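# Brace a tension rod between the box's end walls

## Task

Put the spring-loaded tension rod inside the box so that it wedges itself between the box's two end walls without help. It must be perpendicular to those walls, horizontal, off the box floor and just in front of the bottles. All bottles must still be upright inside the box at the end.

## Robot and tools

Robot: two arms. left_arm (base near y +0.336 m) carries a left hand and right_arm (base near y -0.513 m) carries a right hand. Each hand has five fingers, and the left one mirrors the right. A camera stand behind the arms is bolted down.

Frame: a scene frame with its origin at table height, midway between the arms. +x points out over the table, +y toward left_arm, +z up. Positions, velocities and targets are in this frame. Offsets use its axes, and each arm rotates about its own Hand target position.

Hand point: a point fixed to the palm, 0.15 m out from the wrist flange along the fingers. Its +z runs along straight fingers and +y points out of the palm. On the right hand +x points away from the thumb; on the left hand +x points toward the thumb. Straight fingertips reach 0.06 to 0.07 m past the point and lie 0.06 m behind it along -y. A bracket on the little-finger side of the wrist sticks out and can strike things. With the fingers level, the wrist can hang below the hand point and touch the table first.

Row layout (execute_actions and move): one flat list of 28 numbers covering both arms, even if only one arm moves. The order is left dx, dy, dz, rx, ry, rz; then left little, ring, middle, index, thumb_bend, thumb_turn, force_limit, speed; then the same 14 for the right arm. All numbers lie in [-1, 1].
- dx, dy, dz are offsets, not poses. They count from that arm's Hand target at the start of the action or move, along the scene axes, and 1.0 = 0.6 m.
- rx, ry, rz form one rotation vector, also an offset, where 1.0 = 180 degrees.
- Sending six zeros re-requests the current Hand target. Repeating an offset moves the arm further.
- Finger targets: +1 is open or straight and -1 is curled. thumb_turn is +1 beside the palm and -1 opposite the fingers.
- force_limit runs from -1 (about 0 N) to +1 (10 N; 15 N for the two thumb motors).
- speed rises linearly up to full speed at +0.48. Use -0.94 or lower for a gentle close.
- With the thumb opposed, the hand grips things about 0.035 to 0.065 m thick, or handles down to 0.025 m.
- The hand numbers are always read as targets. To keep a hand unchanged, repeat its last sent eight numbers. If nothing has been sent yet, use hand_measured plus hand_force_limit and hand_speed.

execute_actions(actions, cameras): actions is a list of actions. Each action is up to 15 rows, one per 1/30 s step, and a short table repeats its last row. Every row counts from the start pose of its action. cameras takes names, ["all"] or []. Images come back only when actions is empty or cameras are requested.

move(target, speed, blend, stop_force, zero, blocking, cameras): drives each hand point on a straight path to the offset given in target. target is one 28-number row or a list of up to 15 rows, all counted from the same starting Hand targets.
- speed is in m/s, from 0.002 to 3.6, default 0.25. Turning is capped at twice that value in rad/s.
- blend is in metres and rounds the corners of a list.
- stop_force is from 3 to 120 N. It ends an arm's path when its wrist senses that much push. Don't rely on it for light contacts or while the hand is turning, and leave it out when backing off a contact.
- zero defaults to true and re-zeros the sensor before the move.
- blocking=false returns after 0.5 s and cannot be combined with stop_force.
- Moves do not avoid obstacles. Paths that pass close to an arm's own base can flip its posture, so go round the base.
- The result adds a move: line. done means within 3 mm and 2 degrees. Other endings are off_target, moving, held or fault, and it also lists any limits such as paced or held.

wait(seconds 0 to 10): lets time pass while the last commands are held. stop(): brakes a running move. zoom_image(camera, region [x0,y0,x1,y1], at most 504x504 pixels): a close-up of the latest image. show_instructions(): shows the reference pages. zero_wrist_force(arm): re-zeros one wrist sensor. finished_scene(): ends the scene for good.

Cameras: cam_head_left, cam_head_right, cam_high, cam_low, cam_left_wrist, cam_right_wrist, each 672x504.

Results:
- Per arm: end_effector_position (m), end_effector_quat_wxyz and velocities. Velocities are dropped when Joint velocities read within noise.
- Hand target: the last commanded pose after clipping. The hand often stops short of it; send the remaining gap as an offset.
- hand_measured, hand_stopped_by and hand_load_n, each in motor order. hand_stopped_by is moving, target, force, stalled or fault. hand_load_n is positive when the finger is pushed open. A grip that has slipped shows as a load near 0.
- Wrist force and torque in the hand axes.
- Joint torques, motor temperatures and a MOTOR HOT line at 70 °C. At 85 °C the arm brakes for 30 to 60 s.

Control notes: orientation commands are clipped to within 32 degrees of the measured orientation each step. Motion lags its commands and fast moves overshoot. A clearance check holds back commands that would bring the arms too near each other.

Avoid:
- Contact torque at a joint's limit (133 N m for the big joints, 24.9 N m for the wrists) or about 150 N of outside force. Either stops the arm for 10 s.
- Any push or collision between the two arms, which can fail the scene.
- Targets past a firm contact, because the arms are stiff.
- Fast impacts, dropping the rod, releasing it while moving, tipping or knocking over bottles, and anything leaving the table, which fails the task.
- Overloading fingers.

Something may occasionally nudge loose objects.

Each tool is called after "Call:" as name(argument=value, ...), one argument or row to a line, values as JSON.

Reference images:

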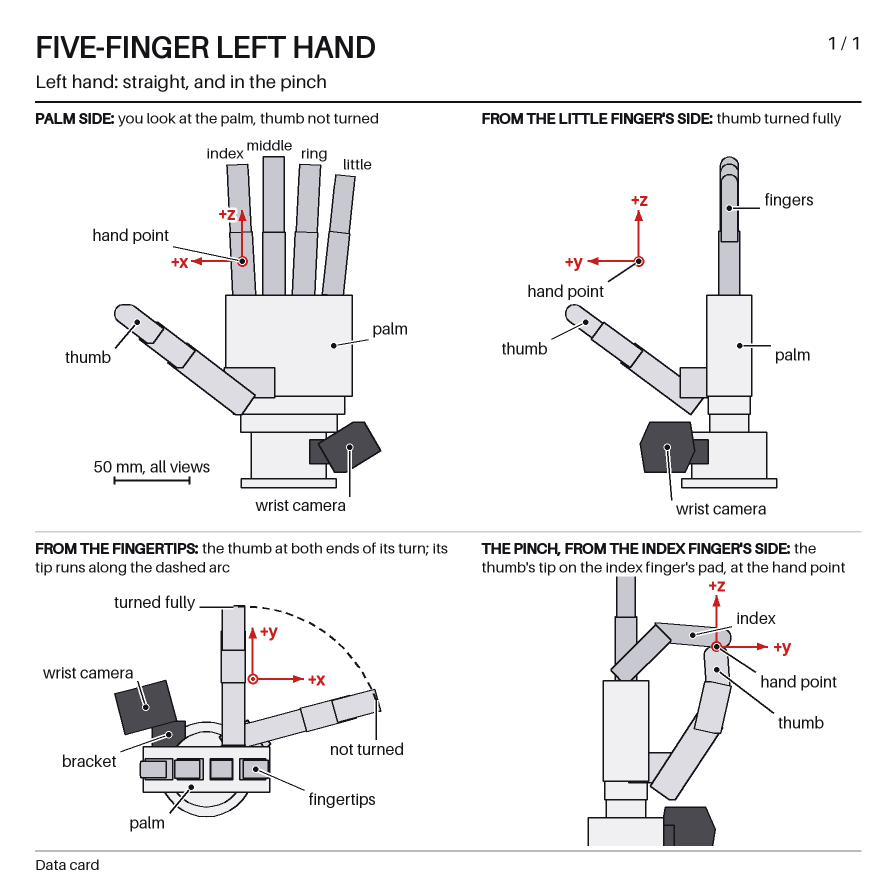

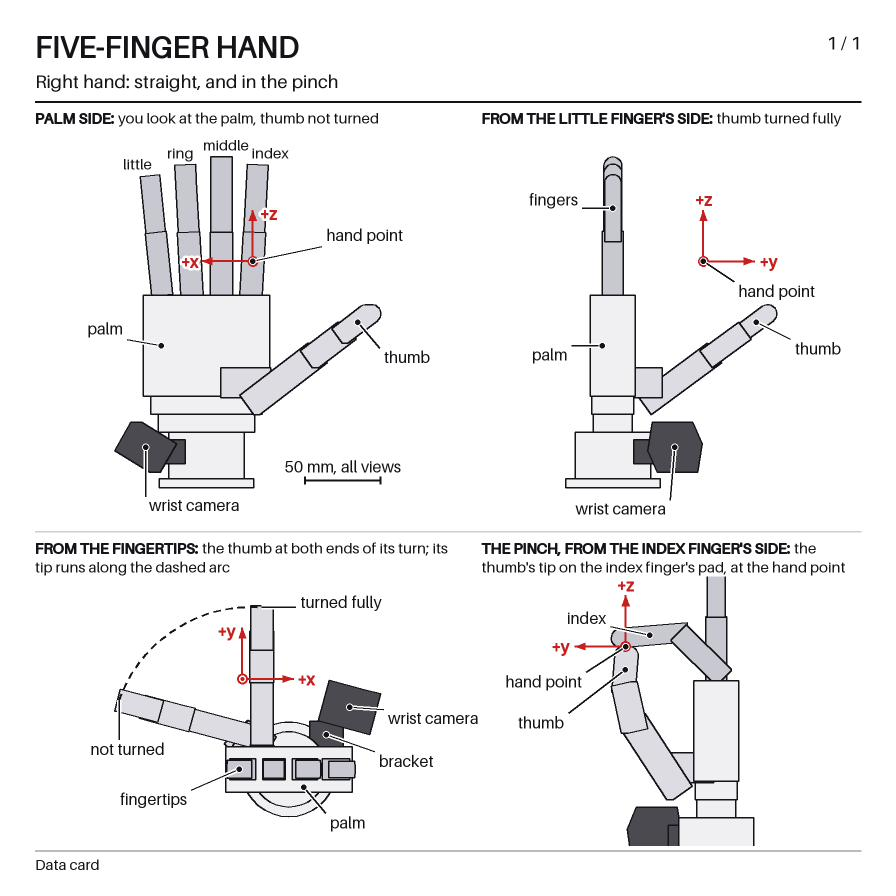

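## Session

Call:
execute_actions(
  actions=[],
)

Scene clock: 0.00 s.
left_arm: end_effector_position=(+0.2725, +0.4808, +0.1622) hand_measured=(+1.000, +1.000, +1.000, +1.000, +1.000, +1.000) hand_load_n=(+0.0, +0.0, +0.0, +0.0, +0.0, +0.0) hand_stopped_by=(target, target, target, target, target, target) hand_force_limit=0.00 hand_speed=-0.80 end_effector_quat_wxyz=(-0.453, +0.890, +0.053, +0.009) | right_arm: end_effector_position=(+0.5526, -0.3273, +0.3539) hand_measured=(+1.000, +1.000, +1.000, +1.000, +1.000, +1.000) hand_load_n=(+0.0, +0.0, +0.0, +0.0, +0.0, +0.0) hand_stopped_by=(target, target, target, target, target, target) hand_force_limit=0.00 hand_speed=-0.80 end_effector_quat_wxyz=(+0.362, +0.409, +0.726, +0.419)
Joint positions: left_arm=[3.838 -1.148 -2.331 2.608 -2.261 2.416] | right_arm=[-0.105 -1.789 2.036 0.183 1.192 -0.368]
Joint velocities: within noise
Joint torques (N m): no reading
Motor temperatures (°C): left_arm=[45 36 37 41 51 41] | right_arm=[34 42 46 41 47 45]
Wrist force (N): no reading
Wrist torque (N m): no reading
Wrist force, peak (N): no reading
Hand target: left_arm +0.2725, +0.4808, +0.1622; -0.453, +0.890, +0.053, +0.009 | right_arm +0.5526, -0.3273, +0.3539; +0.362, +0.409, +0.726, +0.419

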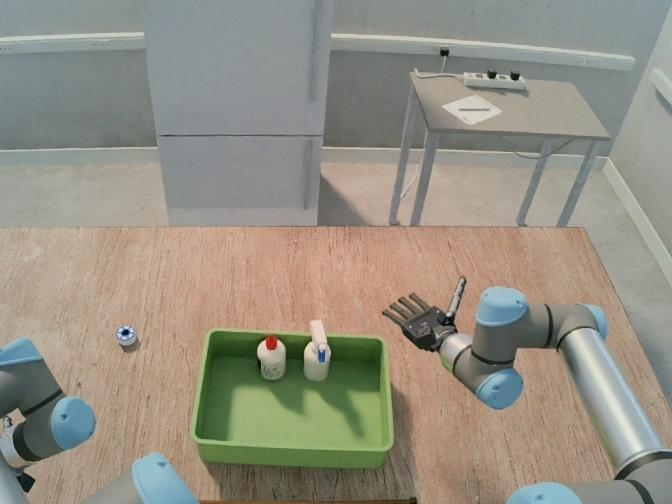

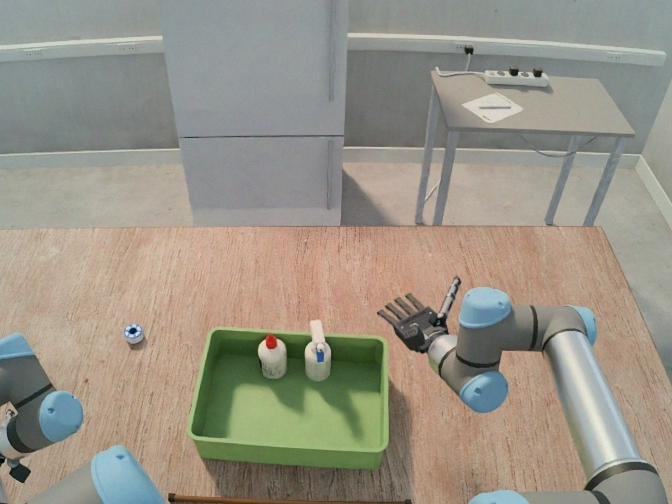

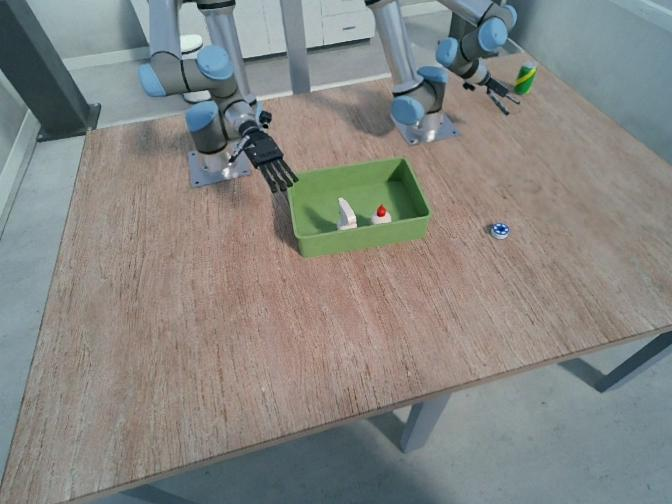

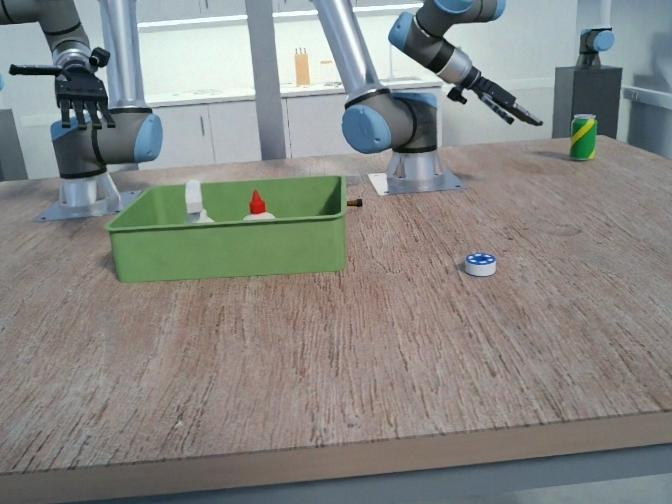

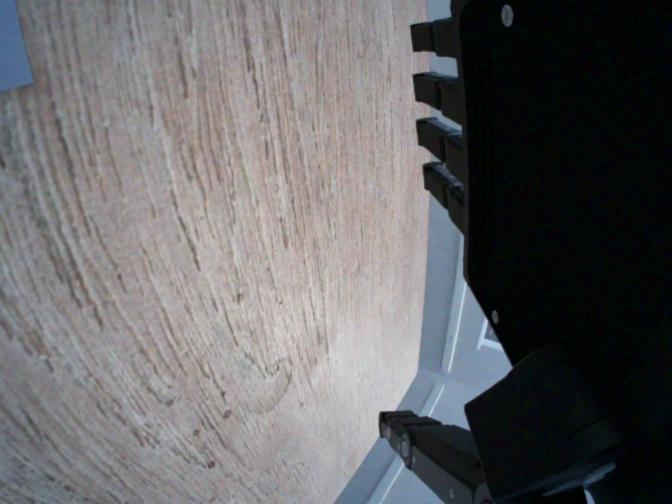

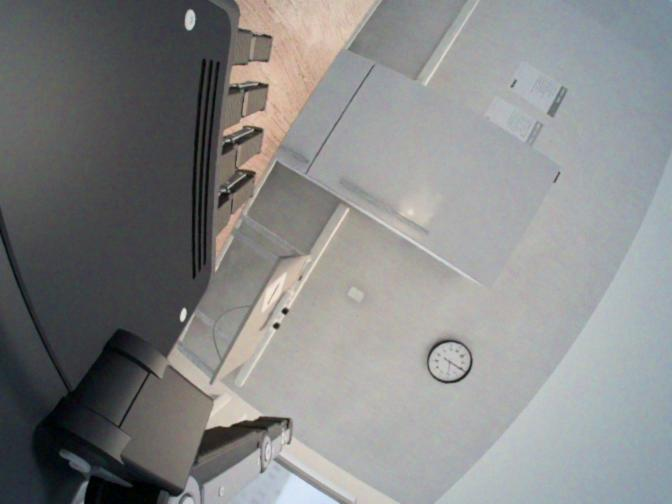

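Call:
zoom_image(
  camera="cam_head_right",
  region=[120, 300, 480, 504],
)

Call:
zoom_image(
  camera="cam_head_left",
  region=[120, 300, 480, 504],
)

Call:
zoom_image(
  camera="cam_high",
  region=[240, 130, 460, 270],
)

Call:
zoom_image(
  camera="cam_low",
  region=[90, 150, 390, 300],
)

Scaled by 1.400 from the camera's 672x504 image, which has a finer 960x720 frame.

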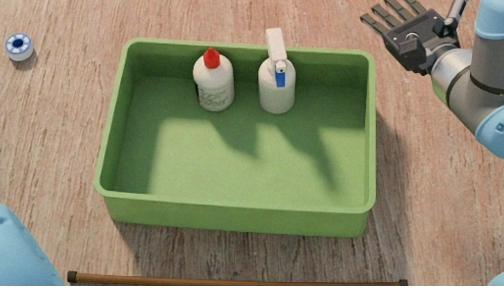

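Scaled by 1.400 from the camera's 672x504 image, which has a finer 960x720 frame.

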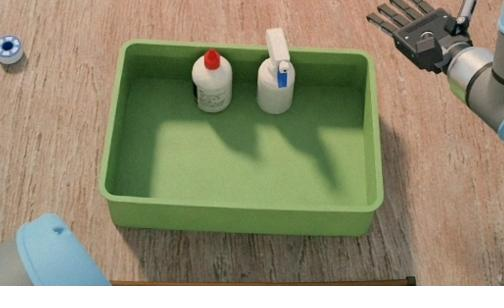

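Scaled by 2.291 from the camera's 672x504 image, which has a finer 960x720 frame.

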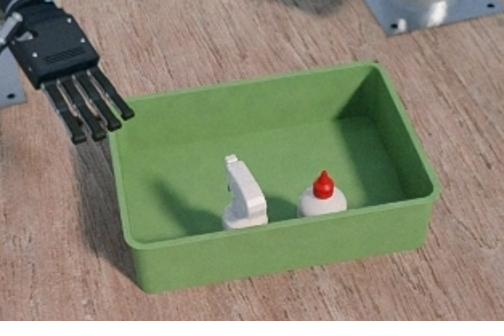

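Scaled by 1.680 from the camera's 672x504 image, which has a finer 960x720 frame.

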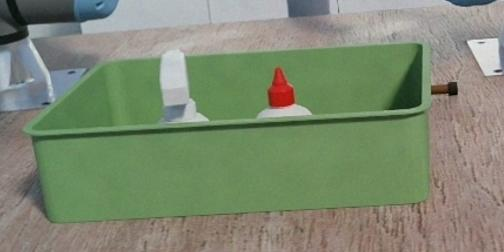

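Call:
zoom_image(
  camera="cam_head_right",
  region=[160, 440, 300, 504],
)

Call:
zoom_image(
  camera="cam_head_right",
  region=[290, 440, 430, 504],
)

Call:
zoom_image(
  camera="cam_low",
  region=[90, 170, 230, 290],
)

Call:
zoom_image(
  camera="cam_low",
  region=[230, 170, 370, 290],
)

Scaled by 3.600 from the camera's 672x504 image, which has a finer 960x720 frame.

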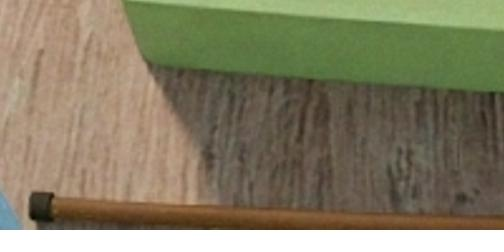

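Scaled by 3.600 from the camera's 672x504 image, which has a finer 960x720 frame.

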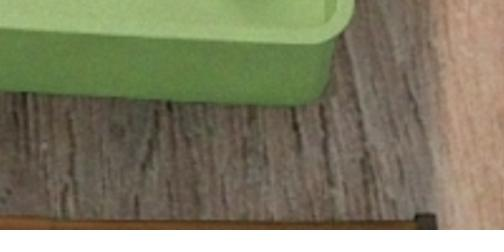

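Scaled by 3.600 from the camera's 672x504 image, which has a finer 960x720 frame.

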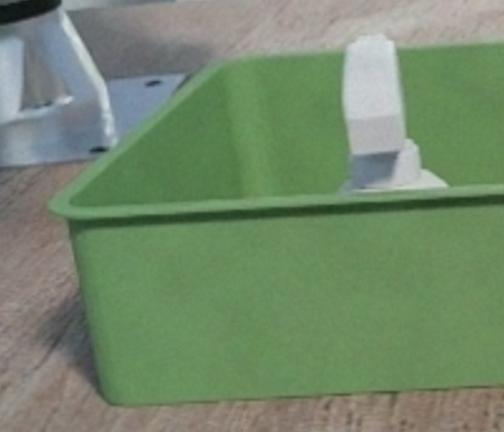

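Scaled by 3.600 from the camera's 672x504 image, which has a finer 960x720 frame.

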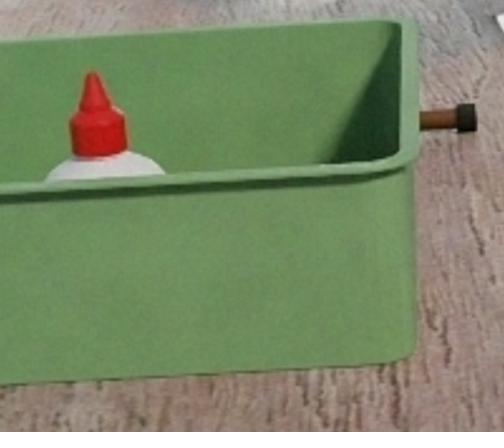

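Call:
move(
  target=[
    [0,0,0.15,0,0,0, 0.3,0.3,0.3,0.3,0.4,-1,0,0, 0,-0.2,0.1,-0.0137,0.1884,-0.0764, 1,1,1,1,1,1,0,-0.8],
    [-0.0375,-0.983,0.12,-0.002,0.033,-0.5275, 0.3,0.3,0.3,0.3,0.4,-1,0,0, -0.08,-0.35,0.1,-0.0274,0.3768,-0.1528, 1,1,1,1,1,1,0,-0.8],
  ],
  blend=[0.04, 0],
  cameras=["all"],
)

Scene clock: 28.53 s.
left_arm: end_effector_position=(+0.2499, -0.1089, +0.2342) hand_measured=(+0.300, +0.300, +0.300, +0.300, +0.400, -1.000) hand_load_n=(+0.0, +0.0, +0.0, +0.0, +0.0, +0.0) hand_stopped_by=(target, target, target, target, target, target) hand_force_limit=0.00 hand_speed=0.00 end_effector_quat_wxyz=(-0.299, +0.641, -0.640, +0.298) | right_arm: end_effector_position=(+0.5047, -0.5373, +0.4139) hand_measured=(+1.000, +1.000, +1.000, +1.000, +1.000, +1.000) hand_load_n=(+0.0, +0.0, +0.0, +0.0, +0.0, +0.0) hand_stopped_by=(target, target, target, target, target, target) hand_force_limit=0.00 hand_speed=-0.80 end_effector_quat_wxyz=(+0.000, +0.707, +0.707, +0.000)
Joint positions: left_arm=[1.964 -1.815 -1.564 2.24 -2.355 2.151] | right_arm=[-0.366 -1.363 1.142 1.792 1.57 -0.329]
Joint torques (N m): left_arm=[-5.07 22.31 27.92 -0.1 1.18 1.66] | right_arm=[-8.51 -15.02 -25.76 3.96 1.61 1.43]
Wrist force (N): left_arm=[-0.1 0.4 -0.3] | right_arm=[-1.2 0.9 1.8]
Wrist torque (N m): left_arm=[0.08 0.02 -0.10] | right_arm=[-0.07 0.19 -0.05]
Wrist force, peak (N): left_arm=[0.6 0.6 -0.2] | right_arm=[-1.3 1.4 2.0]
Hand target: left_arm +0.2500, -0.1090, +0.2342; -0.299, +0.641, -0.641, +0.298 | right_arm +0.5046, -0.5373, +0.4139; +0.000, +0.707, +0.707, +0.000
Off the commanded pose: left_arm 0.000 m, 0 deg | right_arm 0.000 m, 0 deg.
move: done
camera_calibration:
cam_left_wrist: T_world_to_cam=[[0.619978, -0.208138, 0.756509, -0.358273], [-0.508648, -0.840746, 0.185536, -0.0127027], [0.597415, -0.499824, -0.627113, 0.0563759], [0, 0, 0, 1]] pos_world=[0.181981, -0.057072, 0.308748]
cam_right_wrist: T_world_to_cam=[[0.973908, 0.226736, -0.009659, -0.362537], [0.201182, -0.842887, 0.499067, -0.763164], [0.105015, -0.487989, -0.86651, 0.160281], [0, 0, 0, 1]] pos_world=[0.489781, -0.482845, 0.516254]

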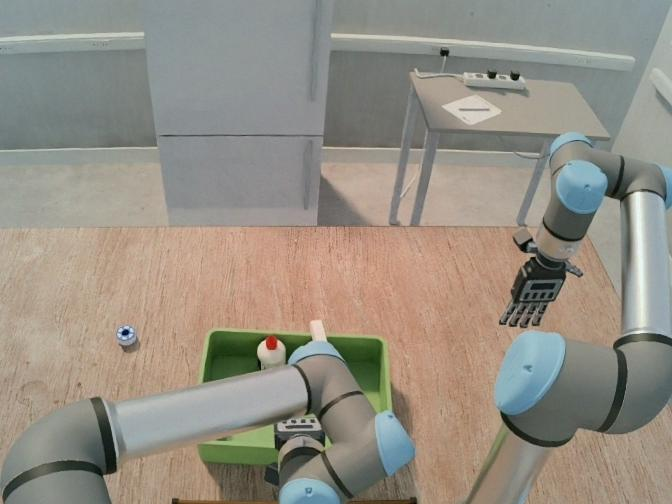

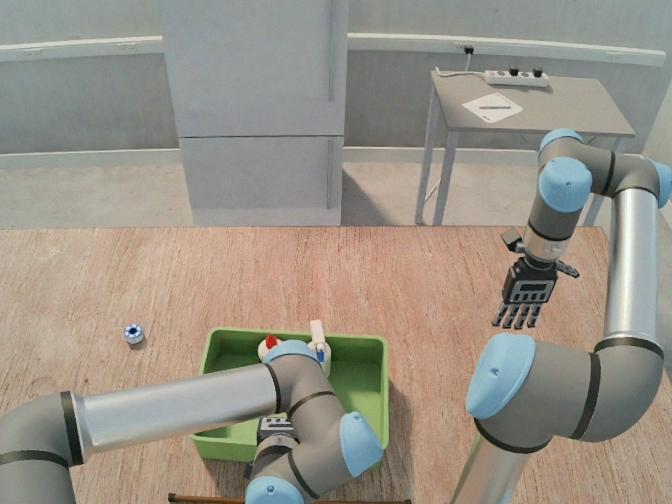

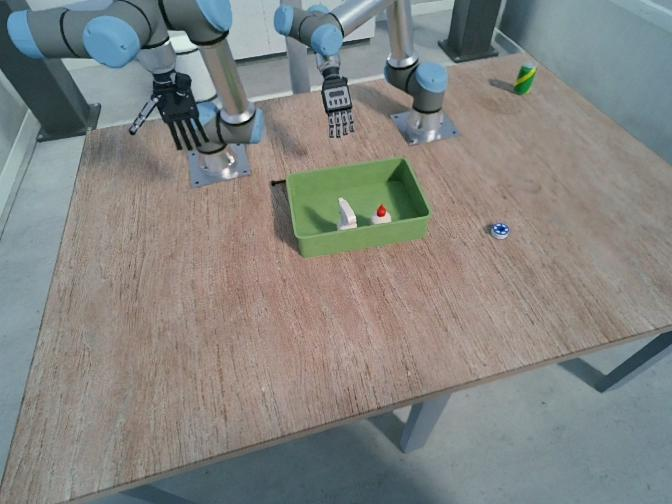

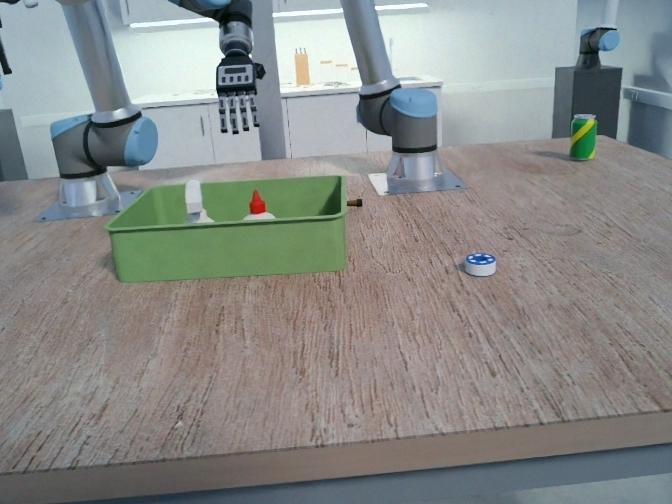

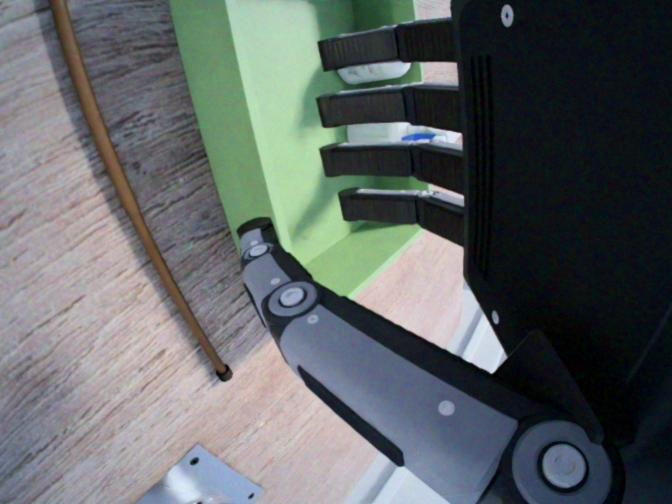

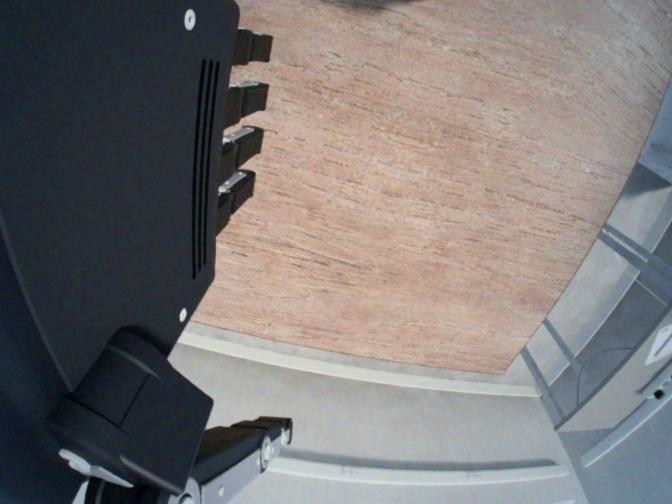

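Call:
move(
  target=[-0.005,0,-0.2567,0,-0.0556,0, 0.3,0.3,0.3,0.3,0.4,-1,0,0, 0,0,0,0,0,0, 1,1,1,1,1,1,0,-0.8],
  speed=0.15,
  cameras=["cam_left_wrist","cam_head_left"],
)

Call:
zoom_image(
  camera="cam_left_wrist",
  region=[60, 0, 460, 400],
)

Scene clock: 32.47 s.
left_arm: end_effector_position=(+0.2470, -0.1090, +0.0803) hand_measured=(+0.300, +0.300, +0.300, +0.300, +0.400, -1.000) hand_load_n=(+0.0, +0.0, -0.5, +0.0, +0.0, +0.0) hand_stopped_by=(target, target, target, target, target, target) hand_force_limit=0.00 hand_speed=0.00 end_effector_quat_wxyz=(-0.354, +0.613, -0.612, +0.353) end_effector_velocity=(+0.000, +0.000, -0.001) end_effector_angular_velocity=(+0.000, -0.002, +0.000) | right_arm: end_effector_position=(+0.5046, -0.5373, +0.4139) hand_measured=(+1.000, +1.000, +1.000, +1.000, +1.000, +1.000) hand_load_n=(+0.0, +0.0, +0.0, +0.0, +0.0, +0.0) hand_stopped_by=(target, target, target, target, target, target) hand_force_limit=0.00 hand_speed=-0.80 end_effector_quat_wxyz=(+0.000, +0.707, +0.707, +0.000)
Joint positions: left_arm=[1.877 -1.994 -1.824 2.735 -2.54 2.143] | right_arm=[-0.366 -1.363 1.142 1.792 1.57 -0.329]
Joint velocities: left_arm=[0 -0.002 -0.002 0.005 -0.002 0.001] | right_arm=[within noise]
Joint torques (N m): left_arm=[-8.63 24.57 8.6 0.07 -3.98 1.91] | right_arm=[-8.12 -16.15 -25.72 3.75 1.43 1.37]
Wrist force (N): left_arm=[-0.4 0.5 -0.1] | right_arm=[-1.4 1.1 1.8]
Wrist torque (N m): left_arm=[0.06 0.07 -0.09] | right_arm=[-0.04 0.23 -0.06]
Wrist force, peak (N): left_arm=[-0.7 1.1 0.1] | right_arm=[-1.4 1.3 1.9]
Hand target: left_arm +0.2470, -0.1090, +0.0802; -0.354, +0.613, -0.612, +0.353 | right_arm +0.5046, -0.5373, +0.4139; +0.000, +0.707, +0.707, +0.000
Off the commanded pose: left_arm 0.000 m, 0 deg | right_arm 0.000 m, 0 deg.
move: done
camera_calibration:
cam_left_wrist: T_world_to_cam=[[0.47927, -0.208285, 0.852595, -0.2129], [-0.533314, -0.84063, 0.0944302, 0.0276345], [0.697048, -0.499958, -0.51397, -0.0721219], [0, 0, 0, 1]] pos_world=[0.167047, -0.0571714, 0.141839]
Images, in order (width x height): cam_head_left 672x504, cam_left_wrist 672x504.

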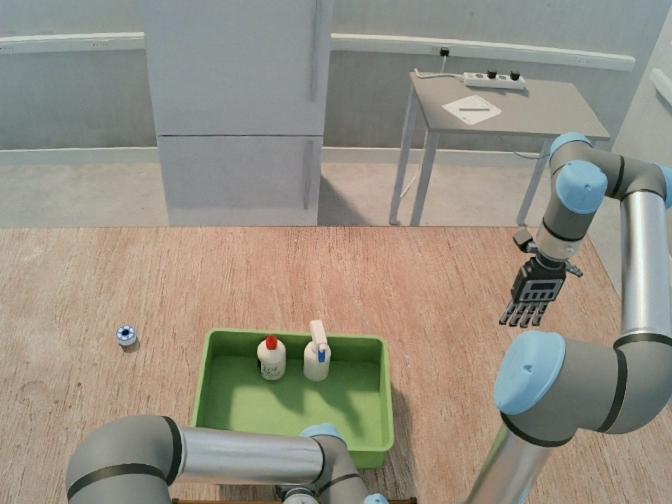

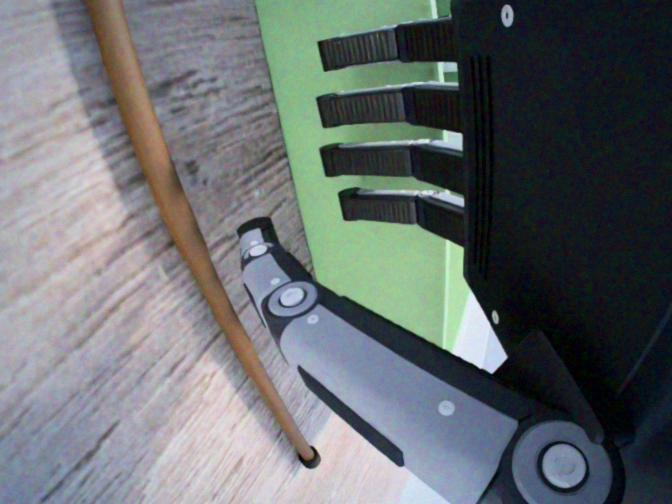

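Scaled by 1.260 from the camera's 672x504 image, which has a finer 960x720 frame.

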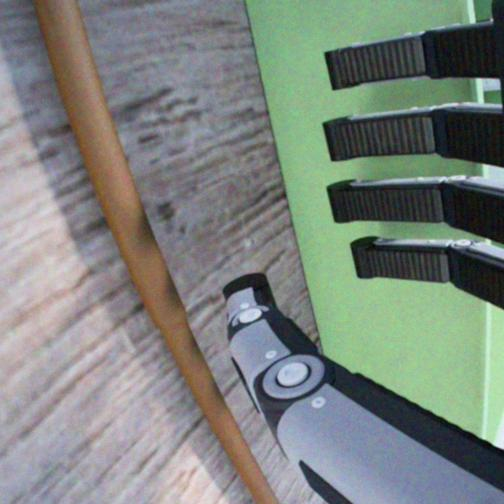

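Call:
move(
  target=[-0.0225,0,-0.07,0,0,0, 0.3,0.3,0.3,0.3,0.4,-1,0,0, 0,0,0,0,0,0, 1,1,1,1,1,1,0,-0.8],
  speed=0.08,
  cameras=["cam_left_wrist"],
)

Call:
zoom_image(
  camera="cam_left_wrist",
  region=[100, 100, 400, 400],
)

Scene clock: 35.70 s.
left_arm: end_effector_position=(+0.2335, -0.1090, +0.0383) hand_measured=(+0.300, +0.300, +0.300, +0.300, +0.400, -1.000) hand_load_n=(+0.0, +0.0, +0.0, +0.0, +0.0, +0.0) hand_stopped_by=(target, target, target, target, target, target) hand_force_limit=0.00 hand_speed=0.00 end_effector_quat_wxyz=(-0.354, +0.613, -0.612, +0.353) | right_arm: end_effector_position=(+0.5046, -0.5373, +0.4139) hand_measured=(+1.000, +1.000, +1.000, +1.000, +1.000, +1.000) hand_load_n=(+0.0, +0.0, +0.0, +0.0, +0.0, +0.0) hand_stopped_by=(target, target, target, target, target, target) hand_force_limit=0.00 hand_speed=-0.80 end_effector_quat_wxyz=(+0.000, +0.707, +0.707, +0.000)
Joint positions: left_arm=[1.844 -2.073 -1.851 2.798 -2.555 2.091] | right_arm=[-0.366 -1.363 1.142 1.792 1.57 -0.329]
Joint torques (N m): left_arm=[-9.08 26.52 6.49 0.18 -3.69 -1.42] | right_arm=[-7.97 -15.16 -25.47 3.77 1.53 1.2]
Wrist force (N): left_arm=[-0.5 0.5 0.0] | right_arm=[-1.2 1.2 2.1]
Wrist torque (N m): left_arm=[0.05 0.08 0.00] | right_arm=[-0.04 0.19 -0.05]
Wrist force, peak (N): left_arm=[-0.7 0.6 0.1] | right_arm=[-1.1 1.2 2.2]
Hand target: left_arm +0.2335, -0.1090, +0.0382; -0.354, +0.613, -0.612, +0.353 | right_arm +0.5046, -0.5373, +0.4139; +0.000, +0.707, +0.707, +0.000
Off the commanded pose: left_arm 0.000 m, 0 deg | right_arm 0.000 m, 0 deg.
move: done
camera_calibration:
cam_left_wrist: T_world_to_cam=[[0.479138, -0.208245, 0.852678, -0.170739], [-0.533362, -0.840602, 0.0944123, 0.0244555], [0.697102, -0.500023, -0.513834, -0.0843423], [0, 0, 0, 1]] pos_world=[0.153647, -0.0571714, 0.099939]
Images, in order (width x height): cam_left_wrist 672x504.

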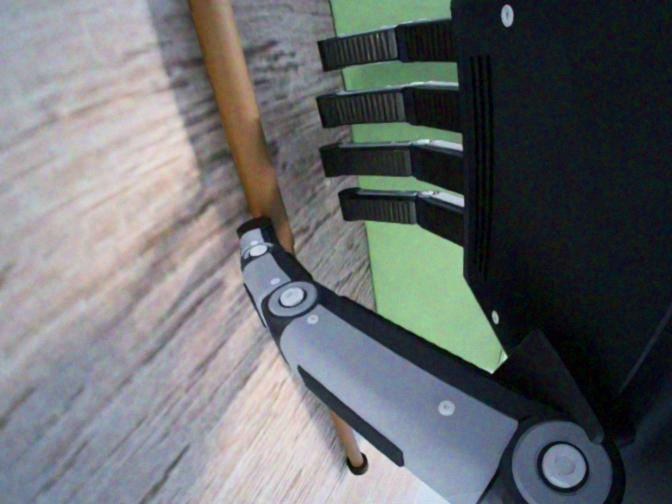

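Scaled by 1.680 from the camera's 672x504 image, which has a finer 960x720 frame.

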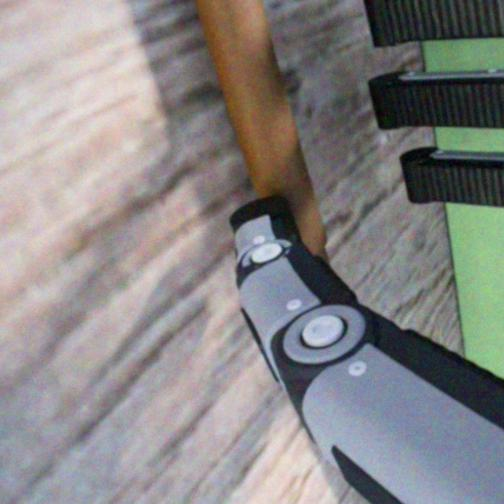

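Call:
move(
  target=[0,0,-0.0263,0,0,0, 0.3,0.3,0.3,0.3,0.4,-1,0,0, 0,0,0,0,0,0, 1,1,1,1,1,1,0,-0.8],
  speed=0.02,
  stop_force=4,
  cameras=["cam_left_wrist"],
)

Call:
zoom_image(
  camera="cam_left_wrist",
  region=[150, 50, 450, 350],
)

Scene clock: 38.37 s.
left_arm: end_effector_position=(+0.2334, -0.1090, +0.0306) hand_measured=(+0.300, +0.300, +0.300, +0.300, +0.400, -1.000) hand_load_n=(+0.0, +0.0, -0.5, +0.0, +0.0, +0.0) hand_stopped_by=(target, target, target, target, target, target) hand_force_limit=0.00 hand_speed=0.00 end_effector_quat_wxyz=(-0.354, +0.613, -0.612, +0.353) | right_arm: end_effector_position=(+0.5046, -0.5373, +0.4139) hand_measured=(+1.000, +1.000, +1.000, +1.000, +1.000, +1.000) hand_load_n=(+0.0, +0.0, +0.0, +0.0, +0.0, +0.0) hand_stopped_by=(target, target, target, target, target, target) hand_force_limit=0.00 hand_speed=-0.80 end_effector_quat_wxyz=(+0.000, +0.707, +0.707, +0.000)
Joint positions: left_arm=[1.844 -2.087 -1.856 2.816 -2.555 2.09] | right_arm=[-0.366 -1.363 1.142 1.792 1.57 -0.329]
Joint torques (N m): left_arm=[4.13 38.53 20.44 -3.81 -0.04 1.63] | right_arm=[-7.63 -16.2 -25.64 3.63 1.34 1.52]
Wrist force (N): left_arm=[-0.2 -1.2 -1.4] | right_arm=[-1.1 1.1 1.8]
Wrist torque (N m): left_arm=[0.09 0.09 0.04] | right_arm=[-0.03 0.19 -0.04]
Wrist force, peak (N): left_arm=[0.5 -15.5 -13.6] | right_arm=[-1.3 1.0 2.1]
Hand target: left_arm +0.2335, -0.1090, +0.0306; -0.354, +0.613, -0.612, +0.353 (not the last commanded pose) | right_arm +0.5046, -0.5373, +0.4139; +0.000, +0.707, +0.707, +0.000
Off the commanded pose: left_arm 0.008 m, 0 deg | right_arm 0.000 m, 0 deg.
move: contact (left_arm)
camera_calibration:
cam_left_wrist: T_world_to_cam=[[0.479153, -0.208255, 0.852668, -0.164128], [-0.533305, -0.840643, 0.0943695, 0.025122], [0.697136, -0.499949, -0.51386, -0.0882282], [0, 0, 0, 1]] pos_world=[0.153547, -0.0571715, 0.0922388]
Images, in order (width x height): cam_left_wrist 672x504.

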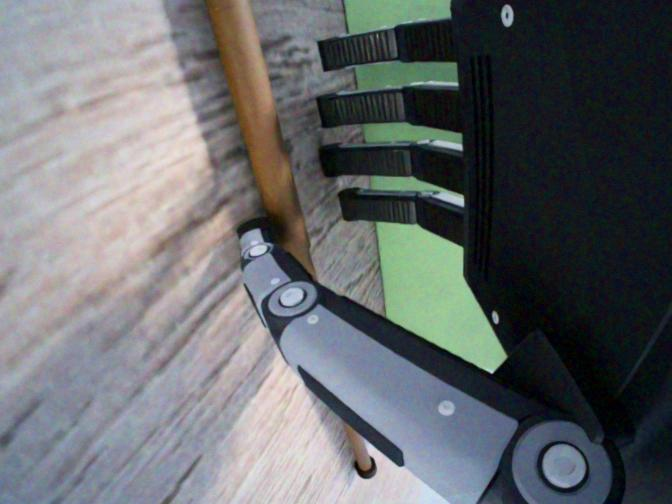

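Scaled by 1.680 from the camera's 672x504 image, which has a finer 960x720 frame.

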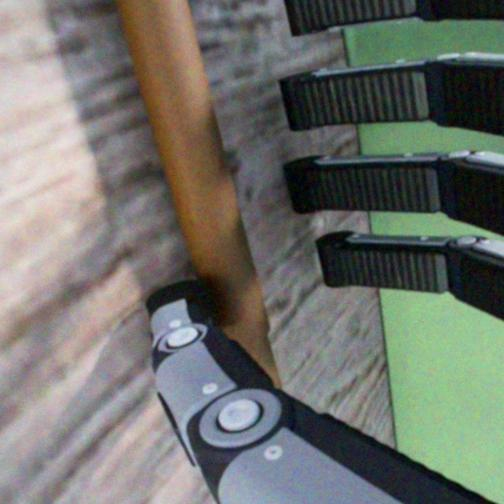

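Call:
move(
  target=[0,0,0.004,0,0,0, 0.3,0.3,0.3,0.3,0.4,-1,-0.5,-0.7, 0,0,0,0,0,0, 1,1,1,1,1,1,0,-0.8],
  speed=0.02,
)

Call:
move(
  target=[0,0,0,0,0,0, -0.1,-0.1,-0.1,-0.1,0.4,-1,-0.5,-0.8, 0,0,0,0,0,0, 1,1,1,1,1,1,0,-0.8],
  cameras=["cam_left_wrist"],
)

Call:
zoom_image(
  camera="cam_left_wrist",
  region=[150, 50, 450, 350],
)

Scene clock: 40.70 s.
left_arm: end_effector_position=(+0.2335, -0.1090, +0.0329) hand_measured=(+0.300, +0.300, +0.300, +0.300, +0.400, -1.000) hand_load_n=(+0.0, +0.5, +0.0, +0.0, +0.0, +0.0) hand_stopped_by=(target, target, target, target, target, target) hand_force_limit=-0.50 hand_speed=-0.70 end_effector_quat_wxyz=(-0.354, +0.613, -0.612, +0.353) | right_arm: end_effector_position=(+0.5046, -0.5373, +0.4139) hand_measured=(+1.000, +1.000, +1.000, +1.000, +1.000, +1.000) hand_load_n=(+0.0, +0.0, +0.0, +0.0, +0.0, +0.0) hand_stopped_by=(target, target, target, target, target, target) hand_force_limit=0.00 hand_speed=-0.80 end_effector_quat_wxyz=(+0.000, +0.707, +0.707, +0.000)
Joint positions: left_arm=[1.844 -2.083 -1.854 2.81 -2.555 2.09] | right_arm=[-0.366 -1.363 1.142 1.792 1.57 -0.329]
Joint torques (N m): left_arm=[3.96 37.7 20.99 -3.72 -1.98 1.63] | right_arm=[-6.21 -16.07 -25.95 3.46 1.28 1.47]
Wrist force (N): left_arm=[-0.4 0.4 0.2] | right_arm=[-1.1 1.3 1.8]
Wrist torque (N m): left_arm=[0.00 0.08 0.00] | right_arm=[0.00 0.19 -0.04]
Wrist force, peak (N): left_arm=[0.1 -2.8 -2.4] | right_arm=[-1.2 1.2 2.0]
Hand target: left_arm +0.2335, -0.1090, +0.0330; -0.354, +0.613, -0.612, +0.353 | right_arm +0.5046, -0.5373, +0.4139; +0.000, +0.707, +0.707, +0.000
Off the commanded pose: left_arm 0.000 m, 0 deg | right_arm 0.000 m, 0 deg.
move: done

Scene clock: 41.70 s.
left_arm: end_effector_position=(+0.2335, -0.1090, +0.0330) hand_measured=(-0.100, -0.100, -0.100, -0.100, +0.400, -1.000) hand_load_n=(-0.5, +0.0, +0.0, +0.0, +0.0, +0.0) hand_stopped_by=(target, target, target, target, target, target) hand_force_limit=-0.50 hand_speed=-0.80 end_effector_quat_wxyz=(-0.354, +0.613, -0.612, +0.353) | right_arm: end_effector_position=(+0.5046, -0.5373, +0.4139) hand_measured=(+1.000, +1.000, +1.000, +1.000, +1.000, +1.000) hand_load_n=(+0.0, +0.0, +0.0, +0.0, +0.0, +0.0) hand_stopped_by=(target, target, target, target, target, target) hand_force_limit=0.00 hand_speed=-0.80 end_effector_quat_wxyz=(+0.000, +0.707, +0.707, +0.000)
Joint positions: left_arm=[1.844 -2.082 -1.854 2.81 -2.555 2.09] | right_arm=[-0.366 -1.363 1.142 1.792 1.57 -0.329]
Joint torques (N m): left_arm=[4.3 40.36 20.32 -3.51 -1.93 0.3] | right_arm=[-5.55 -15.63 -25.49 3.71 1.67 1.58]
Wrist force (N): left_arm=[-0.8 0.4 0.1] | right_arm=[-1.2 1.3 1.8]
Wrist torque (N m): left_arm=[0.02 0.14 -0.02] | right_arm=[0.00 0.20 -0.05]
Wrist force, peak (N): left_arm=[-0.8 0.6 0.0] | right_arm=[-1.3 1.4 2.1]
Hand target: left_arm +0.2335, -0.1090, +0.0330; -0.354, +0.613, -0.612, +0.353 | right_arm +0.5046, -0.5373, +0.4139; +0.000, +0.707, +0.707, +0.000
Off the commanded pose: left_arm 0.000 m, 0 deg | right_arm 0.000 m, 0 deg.
move: done
camera_calibration:
cam_left_wrist: T_world_to_cam=[[0.479106, -0.208326, 0.852677, -0.166171], [-0.533345, -0.840625, 0.0942966, 0.0249098], [0.697137, -0.499949, -0.513858, -0.0869953], [0, 0, 0, 1]] pos_world=[0.153547, -0.0571713, 0.0946384]
Images, in order (width x height): cam_left_wrist 672x504.

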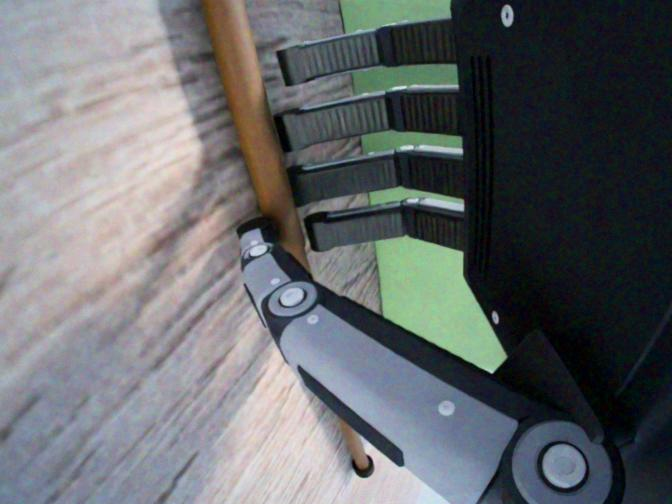

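Scaled by 1.680 from the camera's 672x504 image, which has a finer 960x720 frame.

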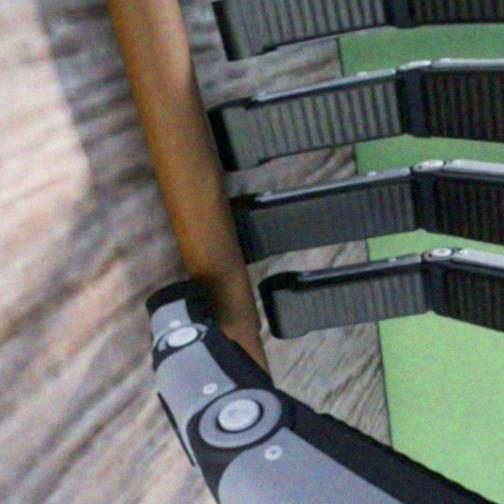

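Call:
move(
  target=[0,0,0,0,0,0, -0.4,-0.4,-0.4,-0.4,0.1,-1,-0.3,-0.9, 0,0,0,0,0,0, 1,1,1,1,1,1,0,-0.8],
  cameras=["cam_left_wrist"],
)

Call:
zoom_image(
  camera="cam_left_wrist",
  region=[150, 50, 450, 350],
)

Scene clock: 43.40 s.
left_arm: end_effector_position=(+0.2335, -0.1090, +0.0330) hand_measured=(-0.400, -0.238, -0.162, -0.228, +0.358, -1.000) hand_load_n=(+0.0, +3.0, +2.0, +5.0, +10.0, +4.5) hand_stopped_by=(target, force, force, force, force, target) hand_force_limit=-0.30 hand_speed=-0.90 end_effector_quat_wxyz=(-0.354, +0.613, -0.612, +0.353) | right_arm: end_effector_position=(+0.5046, -0.5373, +0.4139) hand_measured=(+1.000, +1.000, +1.000, +1.000, +1.000, +1.000) hand_load_n=(+0.0, +0.0, +0.0, +0.0, +0.0, +0.0) hand_stopped_by=(target, target, target, target, target, target) hand_force_limit=0.00 hand_speed=-0.80 end_effector_quat_wxyz=(+0.000, +0.707, +0.707, +0.000)
Joint positions: left_arm=[1.844 -2.082 -1.854 2.81 -2.555 2.09] | right_arm=[-0.366 -1.363 1.142 1.792 1.57 -0.329]
Joint torques (N m): left_arm=[2.15 39.32 20.48 -3.44 -2.04 -1.24] | right_arm=[-4.41 -16.13 -24.61 3.69 1.37 1.33]
Wrist force (N): left_arm=[-0.8 0.9 0.1] | right_arm=[-1.2 1.2 1.9]
Wrist torque (N m): left_arm=[0.08 0.13 -0.02] | right_arm=[-0.03 0.19 -0.05]
Wrist force, peak (N): left_arm=[-0.7 1.7 0.8] | right_arm=[-1.3 1.2 2.0]
Hand target: left_arm +0.2335, -0.1090, +0.0330; -0.354, +0.613, -0.612, +0.353 | right_arm +0.5046, -0.5373, +0.4139; +0.000, +0.707, +0.707, +0.000
Off the commanded pose: left_arm 0.000 m, 0 deg | right_arm 0.000 m, 0 deg.
move: done
camera_calibration:
cam_left_wrist: T_world_to_cam=[[0.479106, -0.208326, 0.852677, -0.166171], [-0.533345, -0.840625, 0.0942966, 0.0249098], [0.697137, -0.499949, -0.513858, -0.0869953], [0, 0, 0, 1]] pos_world=[0.153547, -0.0571713, 0.0946384]
Images, in order (width x height): cam_left_wrist 672x504.

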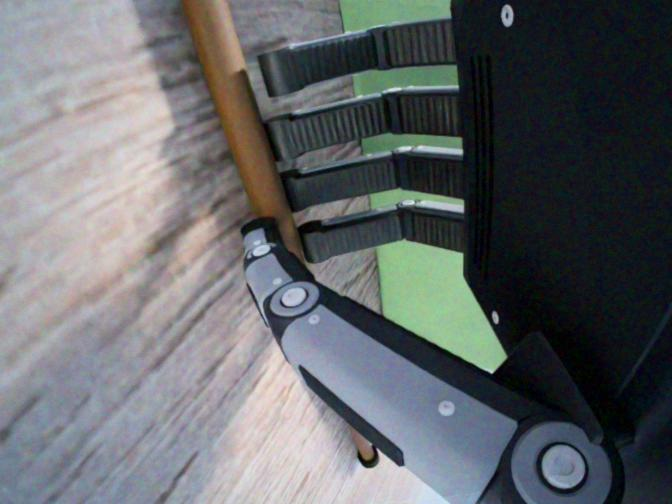

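Scaled by 1.680 from the camera's 672x504 image, which has a finer 960x720 frame.

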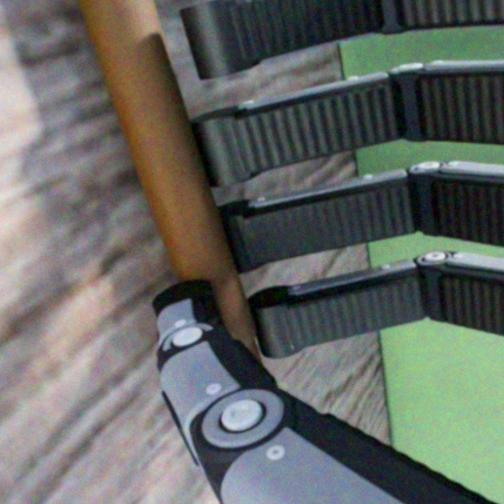

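Call:
move(
  target=[0,0,0.05,0,0,0, -0.4,-0.4,-0.4,-0.4,0.1,-1,-0.3,-0.9, 0,0,0,0,0,0, 1,1,1,1,1,1,0,-0.8],
  speed=0.04,
  cameras=["cam_left_wrist","cam_low","cam_head_right"],
)

Scene clock: 45.10 s.
left_arm: end_effector_position=(+0.2335, -0.1090, +0.0629) hand_measured=(-0.400, -0.238, -0.162, -0.228, +0.358, -1.000) hand_load_n=(+0.0, +3.5, +2.5, +4.5, +10.0, +4.0) hand_stopped_by=(target, force, force, force, force, target) hand_force_limit=-0.30 hand_speed=-0.90 end_effector_quat_wxyz=(-0.354, +0.613, -0.612, +0.353) | right_arm: end_effector_position=(+0.5046, -0.5373, +0.4139) hand_measured=(+1.000, +1.000, +1.000, +1.000, +1.000, +1.000) hand_load_n=(+0.0, +0.0, +0.0, +0.0, +0.0, +0.0) hand_stopped_by=(target, target, target, target, target, target) hand_force_limit=0.00 hand_speed=-0.80 end_effector_quat_wxyz=(+0.000, +0.707, +0.707, +0.000)
Joint positions: left_arm=[1.844 -2.032 -1.835 2.74 -2.555 2.09] | right_arm=[-0.366 -1.363 1.142 1.792 1.57 -0.329]
Joint torques (N m): left_arm=[1.2 41.24 20.84 -3.5 -0.63 -1.73] | right_arm=[-4.43 -16.59 -25.13 3.46 1.55 1.44]
Wrist force (N): left_arm=[-0.7 1.4 0.4] | right_arm=[-1.2 1.2 1.7]
Wrist torque (N m): left_arm=[0.08 0.13 -0.06] | right_arm=[-0.02 0.21 -0.05]
Wrist force, peak (N): left_arm=[-0.5 2.0 0.9] | right_arm=[-1.3 1.2 1.9]
Hand target: left_arm +0.2335, -0.1090, +0.0630; -0.354, +0.613, -0.612, +0.353 | right_arm +0.5046, -0.5373, +0.4139; +0.000, +0.707, +0.707, +0.000
Off the commanded pose: left_arm 0.000 m, 0 deg | right_arm 0.000 m, 0 deg.
move: done
camera_calibration:
cam_left_wrist: T_world_to_cam=[[0.479106, -0.208326, 0.852677, -0.191581], [-0.533345, -0.840625, 0.0942966, 0.0220997], [0.697137, -0.499949, -0.513858, -0.0716824], [0, 0, 0, 1]] pos_world=[0.153547, -0.0571713, 0.124438]
Images, in order (width x height): cam_head_right 672x504, cam_low 672x504, cam_left_wrist 672x504.

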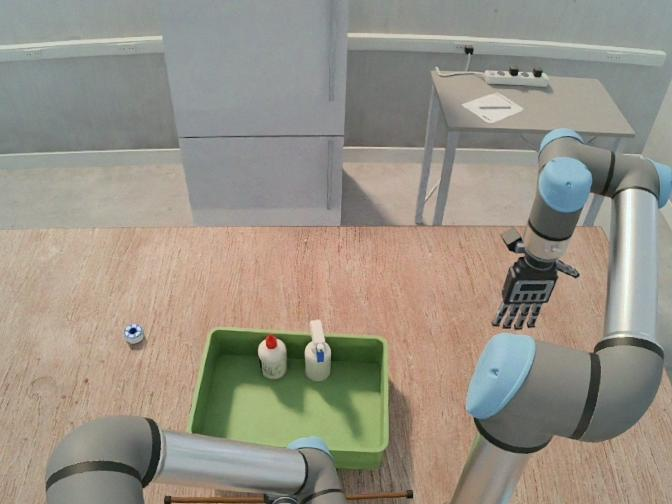

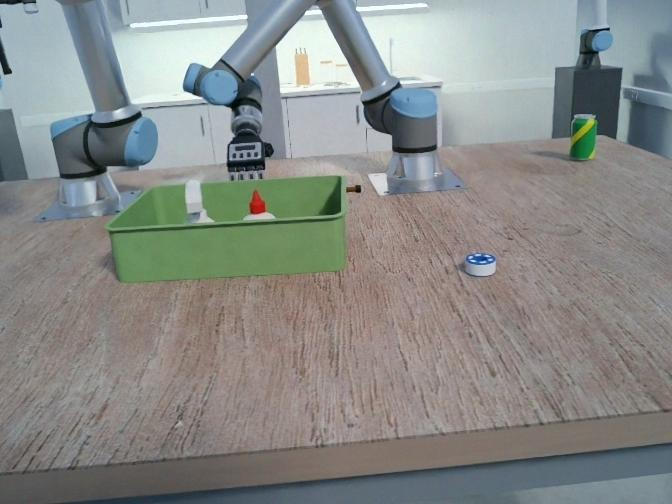

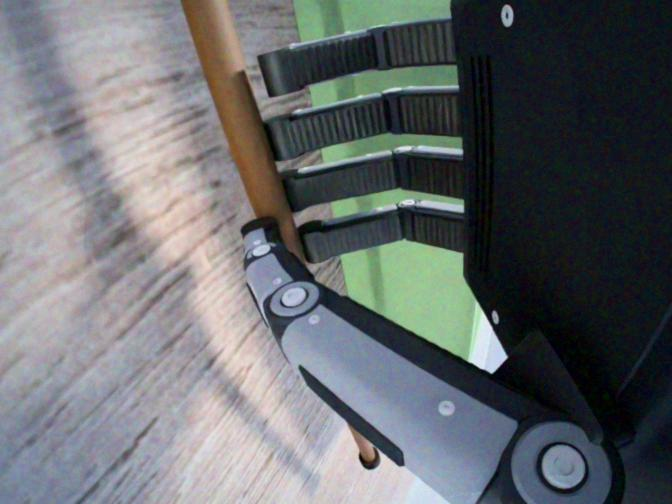

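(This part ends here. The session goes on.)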